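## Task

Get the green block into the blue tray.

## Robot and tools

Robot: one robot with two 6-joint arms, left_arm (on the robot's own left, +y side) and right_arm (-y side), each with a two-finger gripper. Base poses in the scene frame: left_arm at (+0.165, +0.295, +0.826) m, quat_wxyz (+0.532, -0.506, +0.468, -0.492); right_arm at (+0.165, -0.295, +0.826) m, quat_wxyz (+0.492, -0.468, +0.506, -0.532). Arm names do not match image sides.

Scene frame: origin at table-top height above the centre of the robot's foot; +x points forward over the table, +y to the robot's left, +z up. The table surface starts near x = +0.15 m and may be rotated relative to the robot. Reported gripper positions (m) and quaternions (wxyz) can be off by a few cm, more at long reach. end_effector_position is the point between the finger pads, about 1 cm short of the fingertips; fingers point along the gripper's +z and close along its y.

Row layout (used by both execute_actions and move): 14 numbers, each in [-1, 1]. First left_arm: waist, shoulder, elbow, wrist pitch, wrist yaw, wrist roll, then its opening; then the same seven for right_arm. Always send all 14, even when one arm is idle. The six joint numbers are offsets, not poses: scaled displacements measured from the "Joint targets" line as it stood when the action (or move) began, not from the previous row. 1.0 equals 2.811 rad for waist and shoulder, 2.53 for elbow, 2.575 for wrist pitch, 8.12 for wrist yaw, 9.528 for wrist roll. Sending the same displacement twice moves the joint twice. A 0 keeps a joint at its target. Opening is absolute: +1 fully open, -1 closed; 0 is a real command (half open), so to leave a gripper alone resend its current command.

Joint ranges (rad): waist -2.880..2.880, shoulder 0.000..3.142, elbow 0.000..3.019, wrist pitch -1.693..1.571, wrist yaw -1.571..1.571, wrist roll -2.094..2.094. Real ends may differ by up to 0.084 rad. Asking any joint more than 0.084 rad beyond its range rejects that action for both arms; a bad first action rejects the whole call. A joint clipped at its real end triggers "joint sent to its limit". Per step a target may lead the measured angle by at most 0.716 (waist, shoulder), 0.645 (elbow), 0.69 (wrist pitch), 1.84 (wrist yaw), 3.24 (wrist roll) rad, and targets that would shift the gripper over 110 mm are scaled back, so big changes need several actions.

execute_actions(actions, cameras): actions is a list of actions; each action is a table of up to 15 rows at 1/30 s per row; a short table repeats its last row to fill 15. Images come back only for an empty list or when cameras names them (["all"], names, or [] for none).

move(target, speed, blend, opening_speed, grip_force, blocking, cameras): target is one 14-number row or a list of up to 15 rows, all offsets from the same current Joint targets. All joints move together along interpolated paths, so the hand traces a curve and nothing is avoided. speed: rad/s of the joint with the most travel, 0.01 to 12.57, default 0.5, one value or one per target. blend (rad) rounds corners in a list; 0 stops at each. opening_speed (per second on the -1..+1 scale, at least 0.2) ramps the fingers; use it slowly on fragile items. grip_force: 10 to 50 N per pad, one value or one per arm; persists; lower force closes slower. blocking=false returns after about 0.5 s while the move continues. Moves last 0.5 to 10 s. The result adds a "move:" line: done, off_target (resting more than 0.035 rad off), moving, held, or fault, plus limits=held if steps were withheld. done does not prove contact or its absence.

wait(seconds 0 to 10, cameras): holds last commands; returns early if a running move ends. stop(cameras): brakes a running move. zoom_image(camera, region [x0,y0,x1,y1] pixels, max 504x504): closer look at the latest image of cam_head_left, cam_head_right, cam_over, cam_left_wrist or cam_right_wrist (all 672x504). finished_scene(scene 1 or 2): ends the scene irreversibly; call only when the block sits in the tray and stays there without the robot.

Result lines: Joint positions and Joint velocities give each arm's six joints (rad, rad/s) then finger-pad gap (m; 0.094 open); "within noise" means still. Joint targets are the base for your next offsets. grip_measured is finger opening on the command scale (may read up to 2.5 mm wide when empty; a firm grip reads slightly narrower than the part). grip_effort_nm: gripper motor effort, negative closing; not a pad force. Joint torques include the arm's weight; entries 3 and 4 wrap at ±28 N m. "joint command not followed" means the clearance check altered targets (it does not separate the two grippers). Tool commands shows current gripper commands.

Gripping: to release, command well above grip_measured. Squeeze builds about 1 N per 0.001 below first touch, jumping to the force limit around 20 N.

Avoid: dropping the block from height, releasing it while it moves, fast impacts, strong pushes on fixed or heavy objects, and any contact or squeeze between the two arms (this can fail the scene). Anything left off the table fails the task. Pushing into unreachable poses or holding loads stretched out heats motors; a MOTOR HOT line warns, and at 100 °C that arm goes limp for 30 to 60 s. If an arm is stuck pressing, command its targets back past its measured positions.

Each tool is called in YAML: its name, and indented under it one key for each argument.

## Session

execute_actions:
  actions: []

Scene clock: 0.00 s.
left_arm: end_effector_position=(+0.9577, +0.4433, +0.3136) grip_measured=+1.000 grip_effort_nm=n/a end_effector_quat_wxyz=(+0.127, +0.050, +0.989, +0.054) | right_arm: end_effector_position=(+0.3563, -0.3206, +0.3246) grip_measured=+1.000 grip_effort_nm=n/a end_effector_quat_wxyz=(+0.184, -0.495, +0.849, +0.028)
Joint positions: left_arm=[1.764 1.329 1.904 -0.358 0.114 0.147 0.094] | right_arm=[1.415 1.817 0.508 1.549 -0.404 -1.058 0.094]
Joint velocities: within noise
Joint torques (N m): no reading
Motor temperatures (°C): left_arm=[24 22 21 21 20 20 21] | right_arm=[21 20 22 22 20 21 19]
Heat: left arm: hottest waist 24 °C; right arm: hottest elbow 22 °C.
Joint targets: left_arm=[1.763 1.342 1.918 -0.356 0.114 0.147] | right_arm=[1.415 1.818 0.489 1.551 -0.404 -1.058]
Tool commands: left_gripper/opening=+1.0 right_gripper/opening=+1.0

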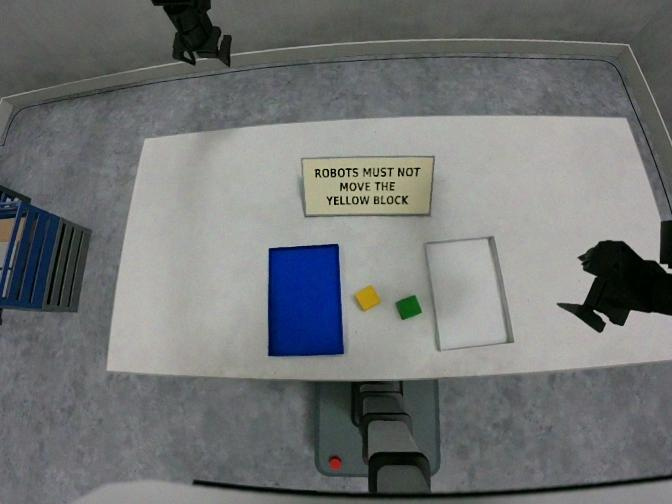

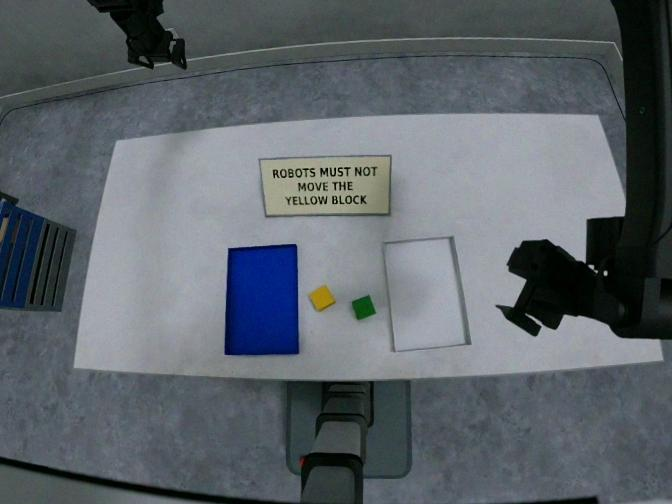

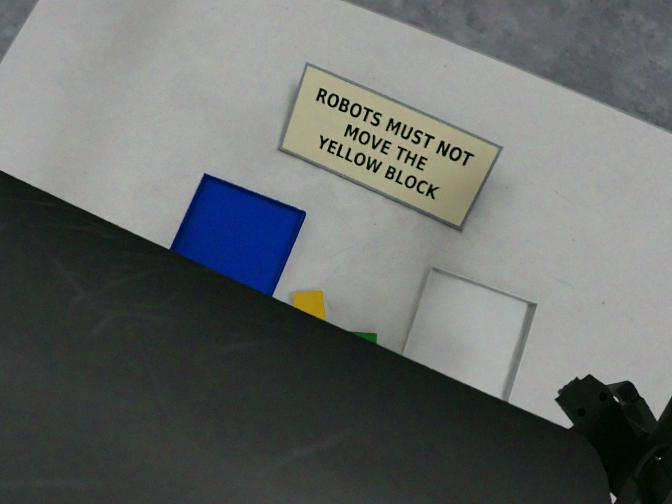

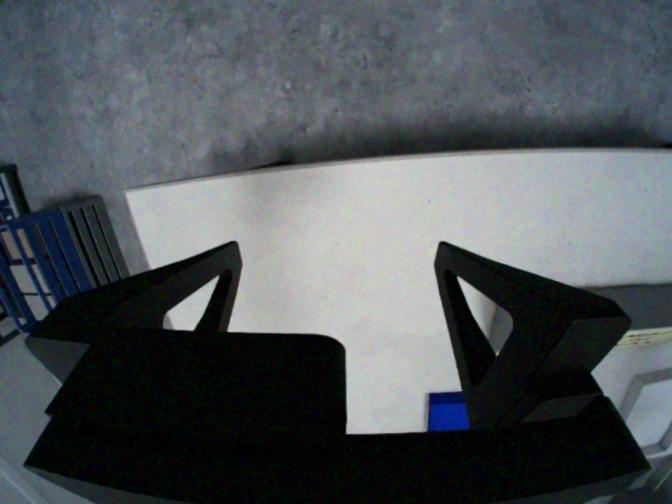

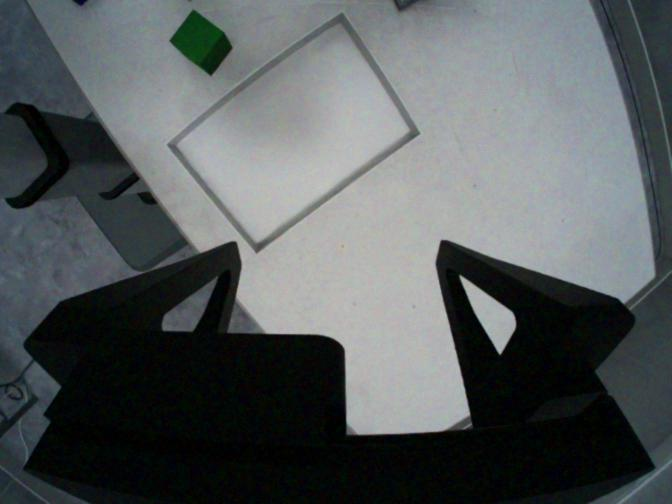

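zoom_image:
  camera: "cam_head_left"
  region: [260, 230, 440, 360]

zoom_image:
  camera: "cam_head_right"
  region: [260, 230, 440, 360]

Scaled by 2.800 from the camera's 672x504 image, which has a finer 960x720 frame.

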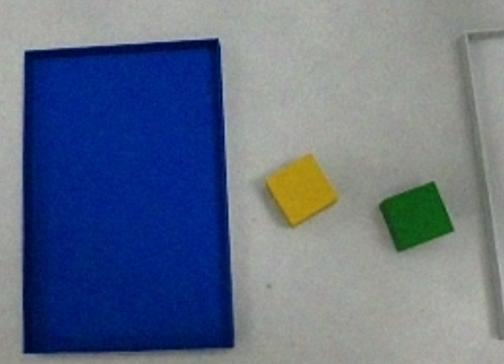

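Scaled by 2.800 from the camera's 672x504 image, which has a finer 960x720 frame.

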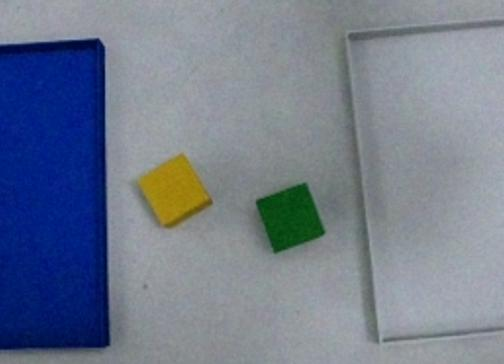

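move:
  target:
    - [0.0132,-0.0327,-0.2838,0.1383,0.0106,0,1,0,0,0,0,0,0,1]
    - [0.0059,0.0626,-0.4656,0.421,0.0117,-0.0525,1,0,0,0,0,0,0,1]
    - [-0.302,0.3052,-0.2083,0.4256,-0.0931,-0.2133,1,0,0,0,0,0,0,1]
  blend: [0.15,0.15,0]
  speed: 0.8
  cameras: ["cam_left_wrist","cam_head_left"]

Scene clock: 7.67 s.
left_arm: end_effector_position=(+0.3326, -0.0883, +0.1596) grip_measured=+1.000 grip_effort_nm=-0.01 end_effector_quat_wxyz=(-0.014, -0.814, +0.581, +0.000) | right_arm: end_effector_position=(+0.3563, -0.3206, +0.3246) grip_measured=+1.000 grip_effort_nm=0.00 end_effector_quat_wxyz=(+0.184, -0.495, +0.849, +0.028)
Joint positions: left_arm=[0.907 2.19 1.38 0.727 -0.639 -1.876 0.094] | right_arm=[1.415 1.817 0.508 1.549 -0.404 -1.058 0.094]
Joint torques (N m): left_arm=[-14.8 -5.66 -4.11 0.53 -0.25 -0.12] | right_arm=[-0.97 -5.89 -8.12 0.39 -0.24 0.08]
Heat: left arm: hottest waist 24 °C; right arm: hottest elbow 23 °C.
Joint targets: left_arm=[0.914 2.200 1.391 0.739 -0.642 -1.885] | right_arm=[1.415 1.818 0.489 1.551 -0.404 -1.058]
move: done
Images, in order (width x height): cam_head_left 672x504, cam_left_wrist 672x504.

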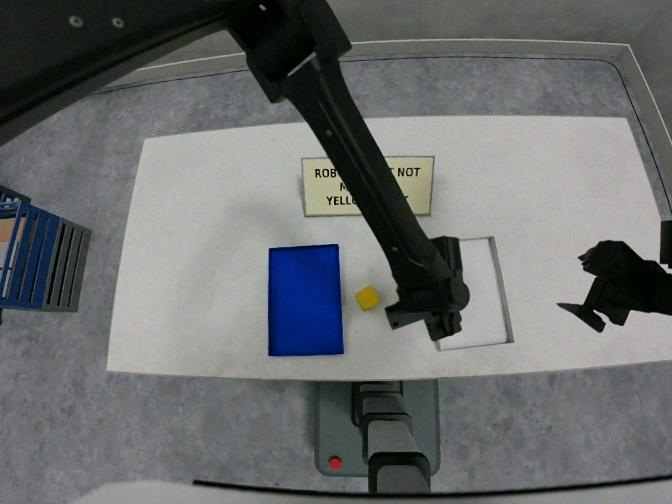

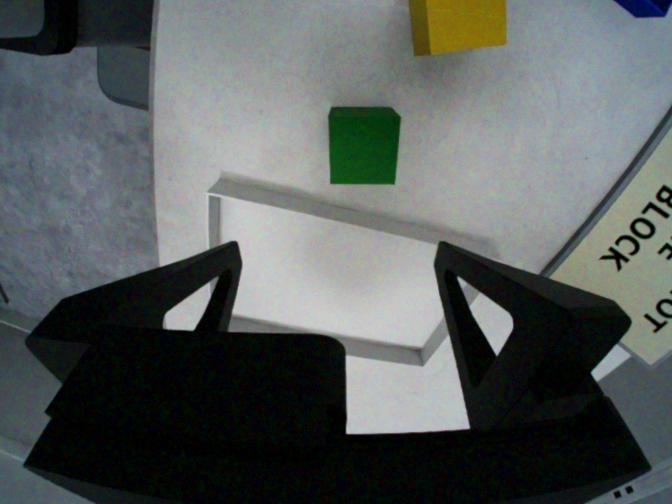

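move:
  target: [0.0434,0.0374,0.083,-0.0384,0.0106,0,1,0,0,0,0,0,0,1]
  speed: 0.3
  cameras: ["cam_left_wrist"]

Scene clock: 9.73 s.
left_arm: end_effector_position=(+0.3445, -0.0544, +0.0741) grip_measured=+1.000 grip_effort_nm=-0.01 end_effector_quat_wxyz=(+0.005, -0.822, +0.570, -0.002) | right_arm: end_effector_position=(+0.3563, -0.3206, +0.3246) grip_measured=+1.000 grip_effort_nm=0.00 end_effector_quat_wxyz=(+0.184, -0.495, +0.849, +0.028)
Joint positions: left_arm=[1.017 2.288 1.589 0.652 -0.559 -1.876 0.094] | right_arm=[1.415 1.817 0.508 1.549 -0.404 -1.058 0.094]
Joint torques (N m): left_arm=[-12.75 -4.95 -3.77 -0.4 -0.06 -0.11] | right_arm=[-1.03 -5.89 -8.13 0.4 -0.25 0.08]
Heat: left arm: hottest waist 24 °C; right arm: hottest elbow 23 °C.
Joint targets: left_arm=[1.036 2.305 1.601 0.640 -0.556 -1.885] | right_arm=[1.415 1.818 0.489 1.551 -0.404 -1.058]
move: done
Images, in order (width x height): cam_left_wrist 672x504.

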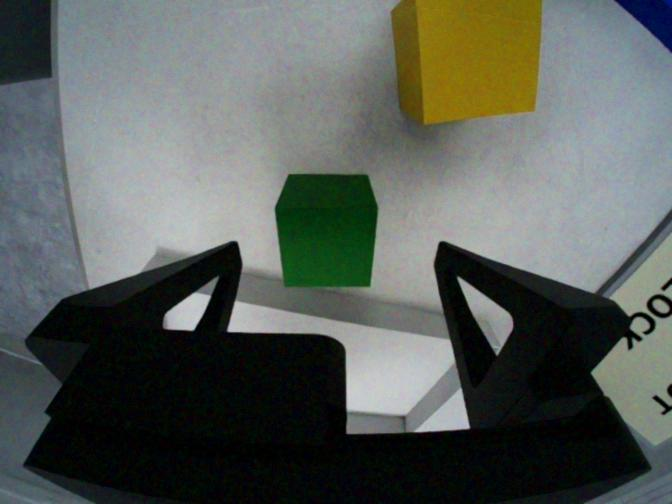

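move:
  target: [0.0121,0.0398,0.0794,-0.0361,0.0036,0,1,0,0,0,0,0,0,1]
  speed: 0.2
  cameras: ["cam_left_wrist"]

Scene clock: 12.03 s.
left_arm: end_effector_position=(+0.3390, -0.0658, +0.0265) grip_measured=+1.000 grip_effort_nm=-0.01 end_effector_quat_wxyz=(+0.001, -0.821, +0.571, -0.003) | right_arm: end_effector_position=(+0.3563, -0.3206, +0.3246) grip_measured=+1.000 grip_effort_nm=0.00 end_effector_quat_wxyz=(+0.184, -0.495, +0.849, +0.028)
Joint positions: left_arm=[1.039 2.399 1.789 0.559 -0.53 -1.876 0.094] | right_arm=[1.415 1.817 0.508 1.549 -0.404 -1.058 0.094]
Joint torques (N m): left_arm=[-12.1 -4.31 -3.21 -0.44 -0.06 -0.1] | right_arm=[-1.03 -5.95 -8.12 0.39 -0.24 0.08]
Heat: left arm: hottest waist 24 °C; right arm: hottest elbow 24 °C.
Joint targets: left_arm=[1.070 2.417 1.801 0.547 -0.527 -1.885] | right_arm=[1.415 1.818 0.489 1.551 -0.404 -1.058]
move: done
Images, in order (width x height): cam_left_wrist 672x504.

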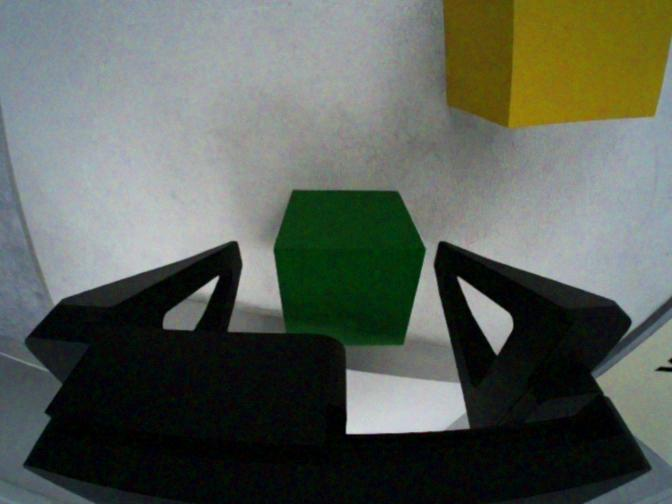

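move:
  target: [0,0,0,0,0,0,-0.2,0,0,0,0,0,0,1]
  opening_speed: 0.6

Scene clock: 14.43 s.
left_arm: end_effector_position=(+0.3394, -0.0659, +0.0263) grip_measured=+0.067 grip_effort_nm=-1.02 end_effector_quat_wxyz=(+0.002, -0.822, +0.570, -0.003) | right_arm: end_effector_position=(+0.3563, -0.3206, +0.3246) grip_measured=+1.000 grip_effort_nm=0.00 end_effector_quat_wxyz=(+0.184, -0.495, +0.849, +0.028)
Joint positions: left_arm=[1.039 2.399 1.79 0.559 -0.53 -1.877 0.05] | right_arm=[1.415 1.817 0.508 1.549 -0.404 -1.058 0.094]
Joint torques (N m): left_arm=[-12.04 -4.31 -3.21 -0.38 -0.05 -0.1] | right_arm=[-0.91 -5.95 -8.13 0.39 -0.25 0.09]
Heat: left arm: hottest waist 24 °C; right arm: hottest elbow 24 °C.
Joint targets: left_arm=[1.070 2.417 1.801 0.547 -0.527 -1.885] | right_arm=[1.415 1.818 0.489 1.551 -0.404 -1.058]
move: done

move:
  target:
    - [-0.0434,-0.0914,-0.1605,0.0594,-0.0102,0.0105,-0.2,0,0,0,0,0,0,1]
    - [0.1089,-0.1768,-0.2968,0.0986,0.0397,0.0509,-0.2,0,0,0,0,0,0,1]
  blend: [0.08,0]
  speed: 0.45
  cameras: ["cam_left_wrist","cam_head_left"]

Scene clock: 17.77 s.
left_arm: end_effector_position=(+0.3738, +0.2026, +0.1230) grip_measured=+0.067 grip_effort_nm=-1.02 end_effector_quat_wxyz=(+0.004, -0.673, +0.740, +0.002) | right_arm: end_effector_position=(+0.3563, -0.3206, +0.3246) grip_measured=+1.000 grip_effort_nm=0.00 end_effector_quat_wxyz=(+0.184, -0.495, +0.849, +0.028)
Joint positions: left_arm=[1.372 1.932 1.097 0.789 -0.207 -1.409 0.05] | right_arm=[1.415 1.817 0.508 1.549 -0.404 -1.058 0.094]
Joint torques (N m): left_arm=[-4.01 -11.22 -9.61 0.7 -0.09 0.08] | right_arm=[-0.91 -5.83 -8.13 0.35 -0.25 0.08]
Heat: left arm: hottest waist 24 °C; right arm: hottest elbow 24 °C.
Joint targets: left_arm=[1.376 1.920 1.051 0.801 -0.204 -1.400] | right_arm=[1.415 1.818 0.489 1.551 -0.404 -1.058]
move: off_target (left_arm); left_arm: the elbow is farthest, 0.047 rad from its target
Images, in order (width x height): cam_head_left 672x504, cam_left_wrist 672x504.

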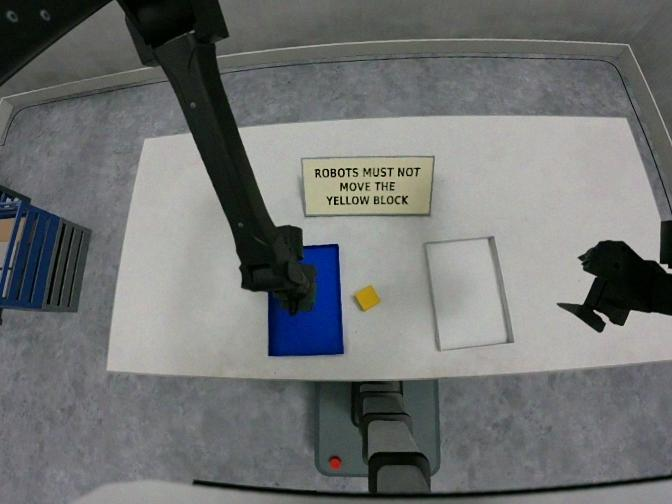

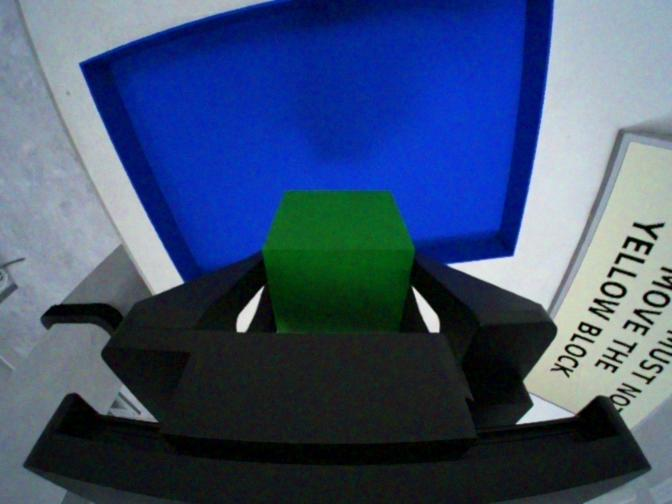

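move:
  target:
    - [0.0175,0.0674,0.1237,-0.0466,0.0054,0,-0.2,0,0,0,0,0,0,1]
    - [0.0206,0.0793,0.1455,-0.0548,0.0063,0,-0.2,0,0,0,0,0,0,1]
  blend: [0.03,0]
  speed: [0.25,0.1]
  cameras: ["cam_left_wrist"]

Scene clock: 21.33 s.
left_arm: end_effector_position=(+0.3695, +0.2111, +0.0285) grip_measured=+0.067 grip_effort_nm=-1.02 end_effector_quat_wxyz=(+0.004, -0.674, +0.739, -0.002) | right_arm: end_effector_position=(+0.3563, -0.3206, +0.3246) grip_measured=+1.000 grip_effort_nm=0.00 end_effector_quat_wxyz=(+0.184, -0.495, +0.849, +0.028)
Joint positions: left_arm=[1.416 2.121 1.408 0.672 -0.156 -1.408 0.05] | right_arm=[1.415 1.817 0.508 1.549 -0.404 -1.058 0.094]
Joint torques (N m): left_arm=[-2.26 -7.24 -4.45 -0.29 -0.05 0.06] | right_arm=[-0.97 -5.95 -8.13 0.38 -0.24 0.07]
Heat: left arm: hottest waist 24 °C; right arm: hottest elbow 25 °C.
Joint targets: left_arm=[1.434 2.143 1.419 0.660 -0.153 -1.400] | right_arm=[1.415 1.818 0.489 1.551 -0.404 -1.058]
move: done; blend cut to 0.0276 rad at target 1
Images, in order (width x height): cam_left_wrist 672x504.

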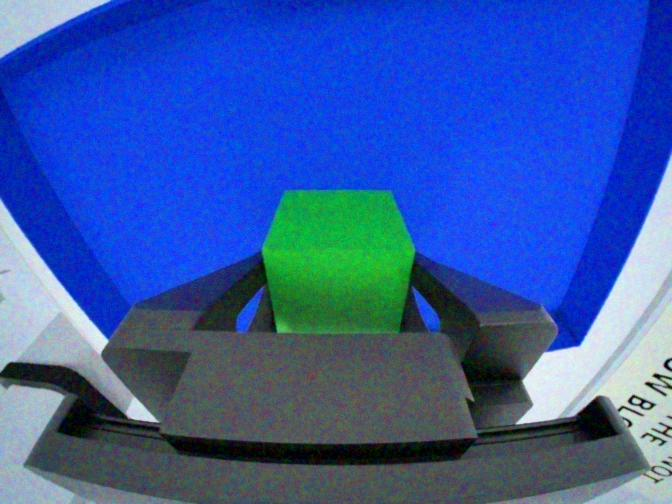

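move:
  target: [0,0,0,0,0,0,0.75,0,0,0,0,0,0,1]
  opening_speed: 0.5

move:
  target: [-0.0178,-0.0793,-0.1458,0.0548,-0.0062,0,0.75,0,0,0,0,0,0,1]
  speed: 0.3
  cameras: ["cam_left_wrist","cam_head_left"]

Scene clock: 23.80 s.
left_arm: end_effector_position=(+0.3694, +0.2111, +0.0284) grip_measured=+0.747 grip_effort_nm=0.09 end_effector_quat_wxyz=(+0.004, -0.674, +0.739, -0.002) | right_arm: end_effector_position=(+0.3563, -0.3206, +0.3246) grip_measured=+1.000 grip_effort_nm=0.00 end_effector_quat_wxyz=(+0.184, -0.495, +0.849, +0.028)
Joint positions: left_arm=[1.416 2.121 1.408 0.672 -0.156 -1.408 0.082] | right_arm=[1.415 1.817 0.508 1.549 -0.404 -1.058 0.094]
Joint torques (N m): left_arm=[-2.37 -7.18 -4.57 -0.34 -0.04 0.07] | right_arm=[-0.91 -5.83 -8.14 0.39 -0.24 0.08]
Heat: left arm: hottest waist 24 °C; right arm: hottest elbow 25 °C.
Joint targets: left_arm=[1.434 2.143 1.419 0.660 -0.153 -1.400] | right_arm=[1.415 1.818 0.489 1.551 -0.404 -1.058]
move: done

Scene clock: 25.53 s.
left_arm: end_effector_position=(+0.3681, +0.2191, +0.1219) grip_measured=+0.748 grip_effort_nm=0.09 end_effector_quat_wxyz=(+0.007, -0.673, +0.740, +0.011) | right_arm: end_effector_position=(+0.3563, -0.3206, +0.3246) grip_measured=+1.000 grip_effort_nm=0.00 end_effector_quat_wxyz=(+0.184, -0.495, +0.849, +0.028)
Joint positions: left_arm=[1.397 1.935 1.092 0.789 -0.2 -1.408 0.082] | right_arm=[1.415 1.817 0.508 1.549 -0.404 -1.058 0.094]
Joint torques (N m): left_arm=[-5.07 -11.52 -9.24 0.65 -0.3 0.06] | right_arm=[-0.79 -5.83 -8.13 0.42 -0.24 0.07]
Heat: left arm: hottest waist 24 °C; right arm: hottest elbow 25 °C.
Joint targets: left_arm=[1.384 1.920 1.050 0.802 -0.203 -1.400] | right_arm=[1.415 1.818 0.489 1.551 -0.404 -1.058]
move: off_target (left_arm); left_arm: the elbow is farthest, 0.041 rad from its target
Images, in order (width x height): cam_head_left 672x504, cam_left_wrist 672x504.

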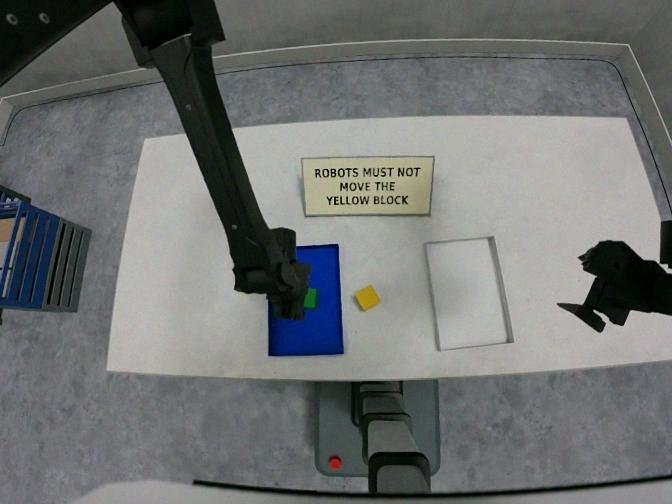

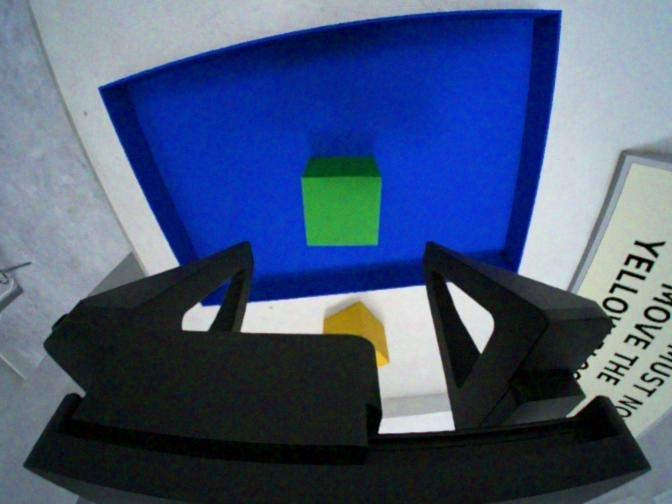

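finished_scene:
  scene: 2

The scene is finished: the task was done.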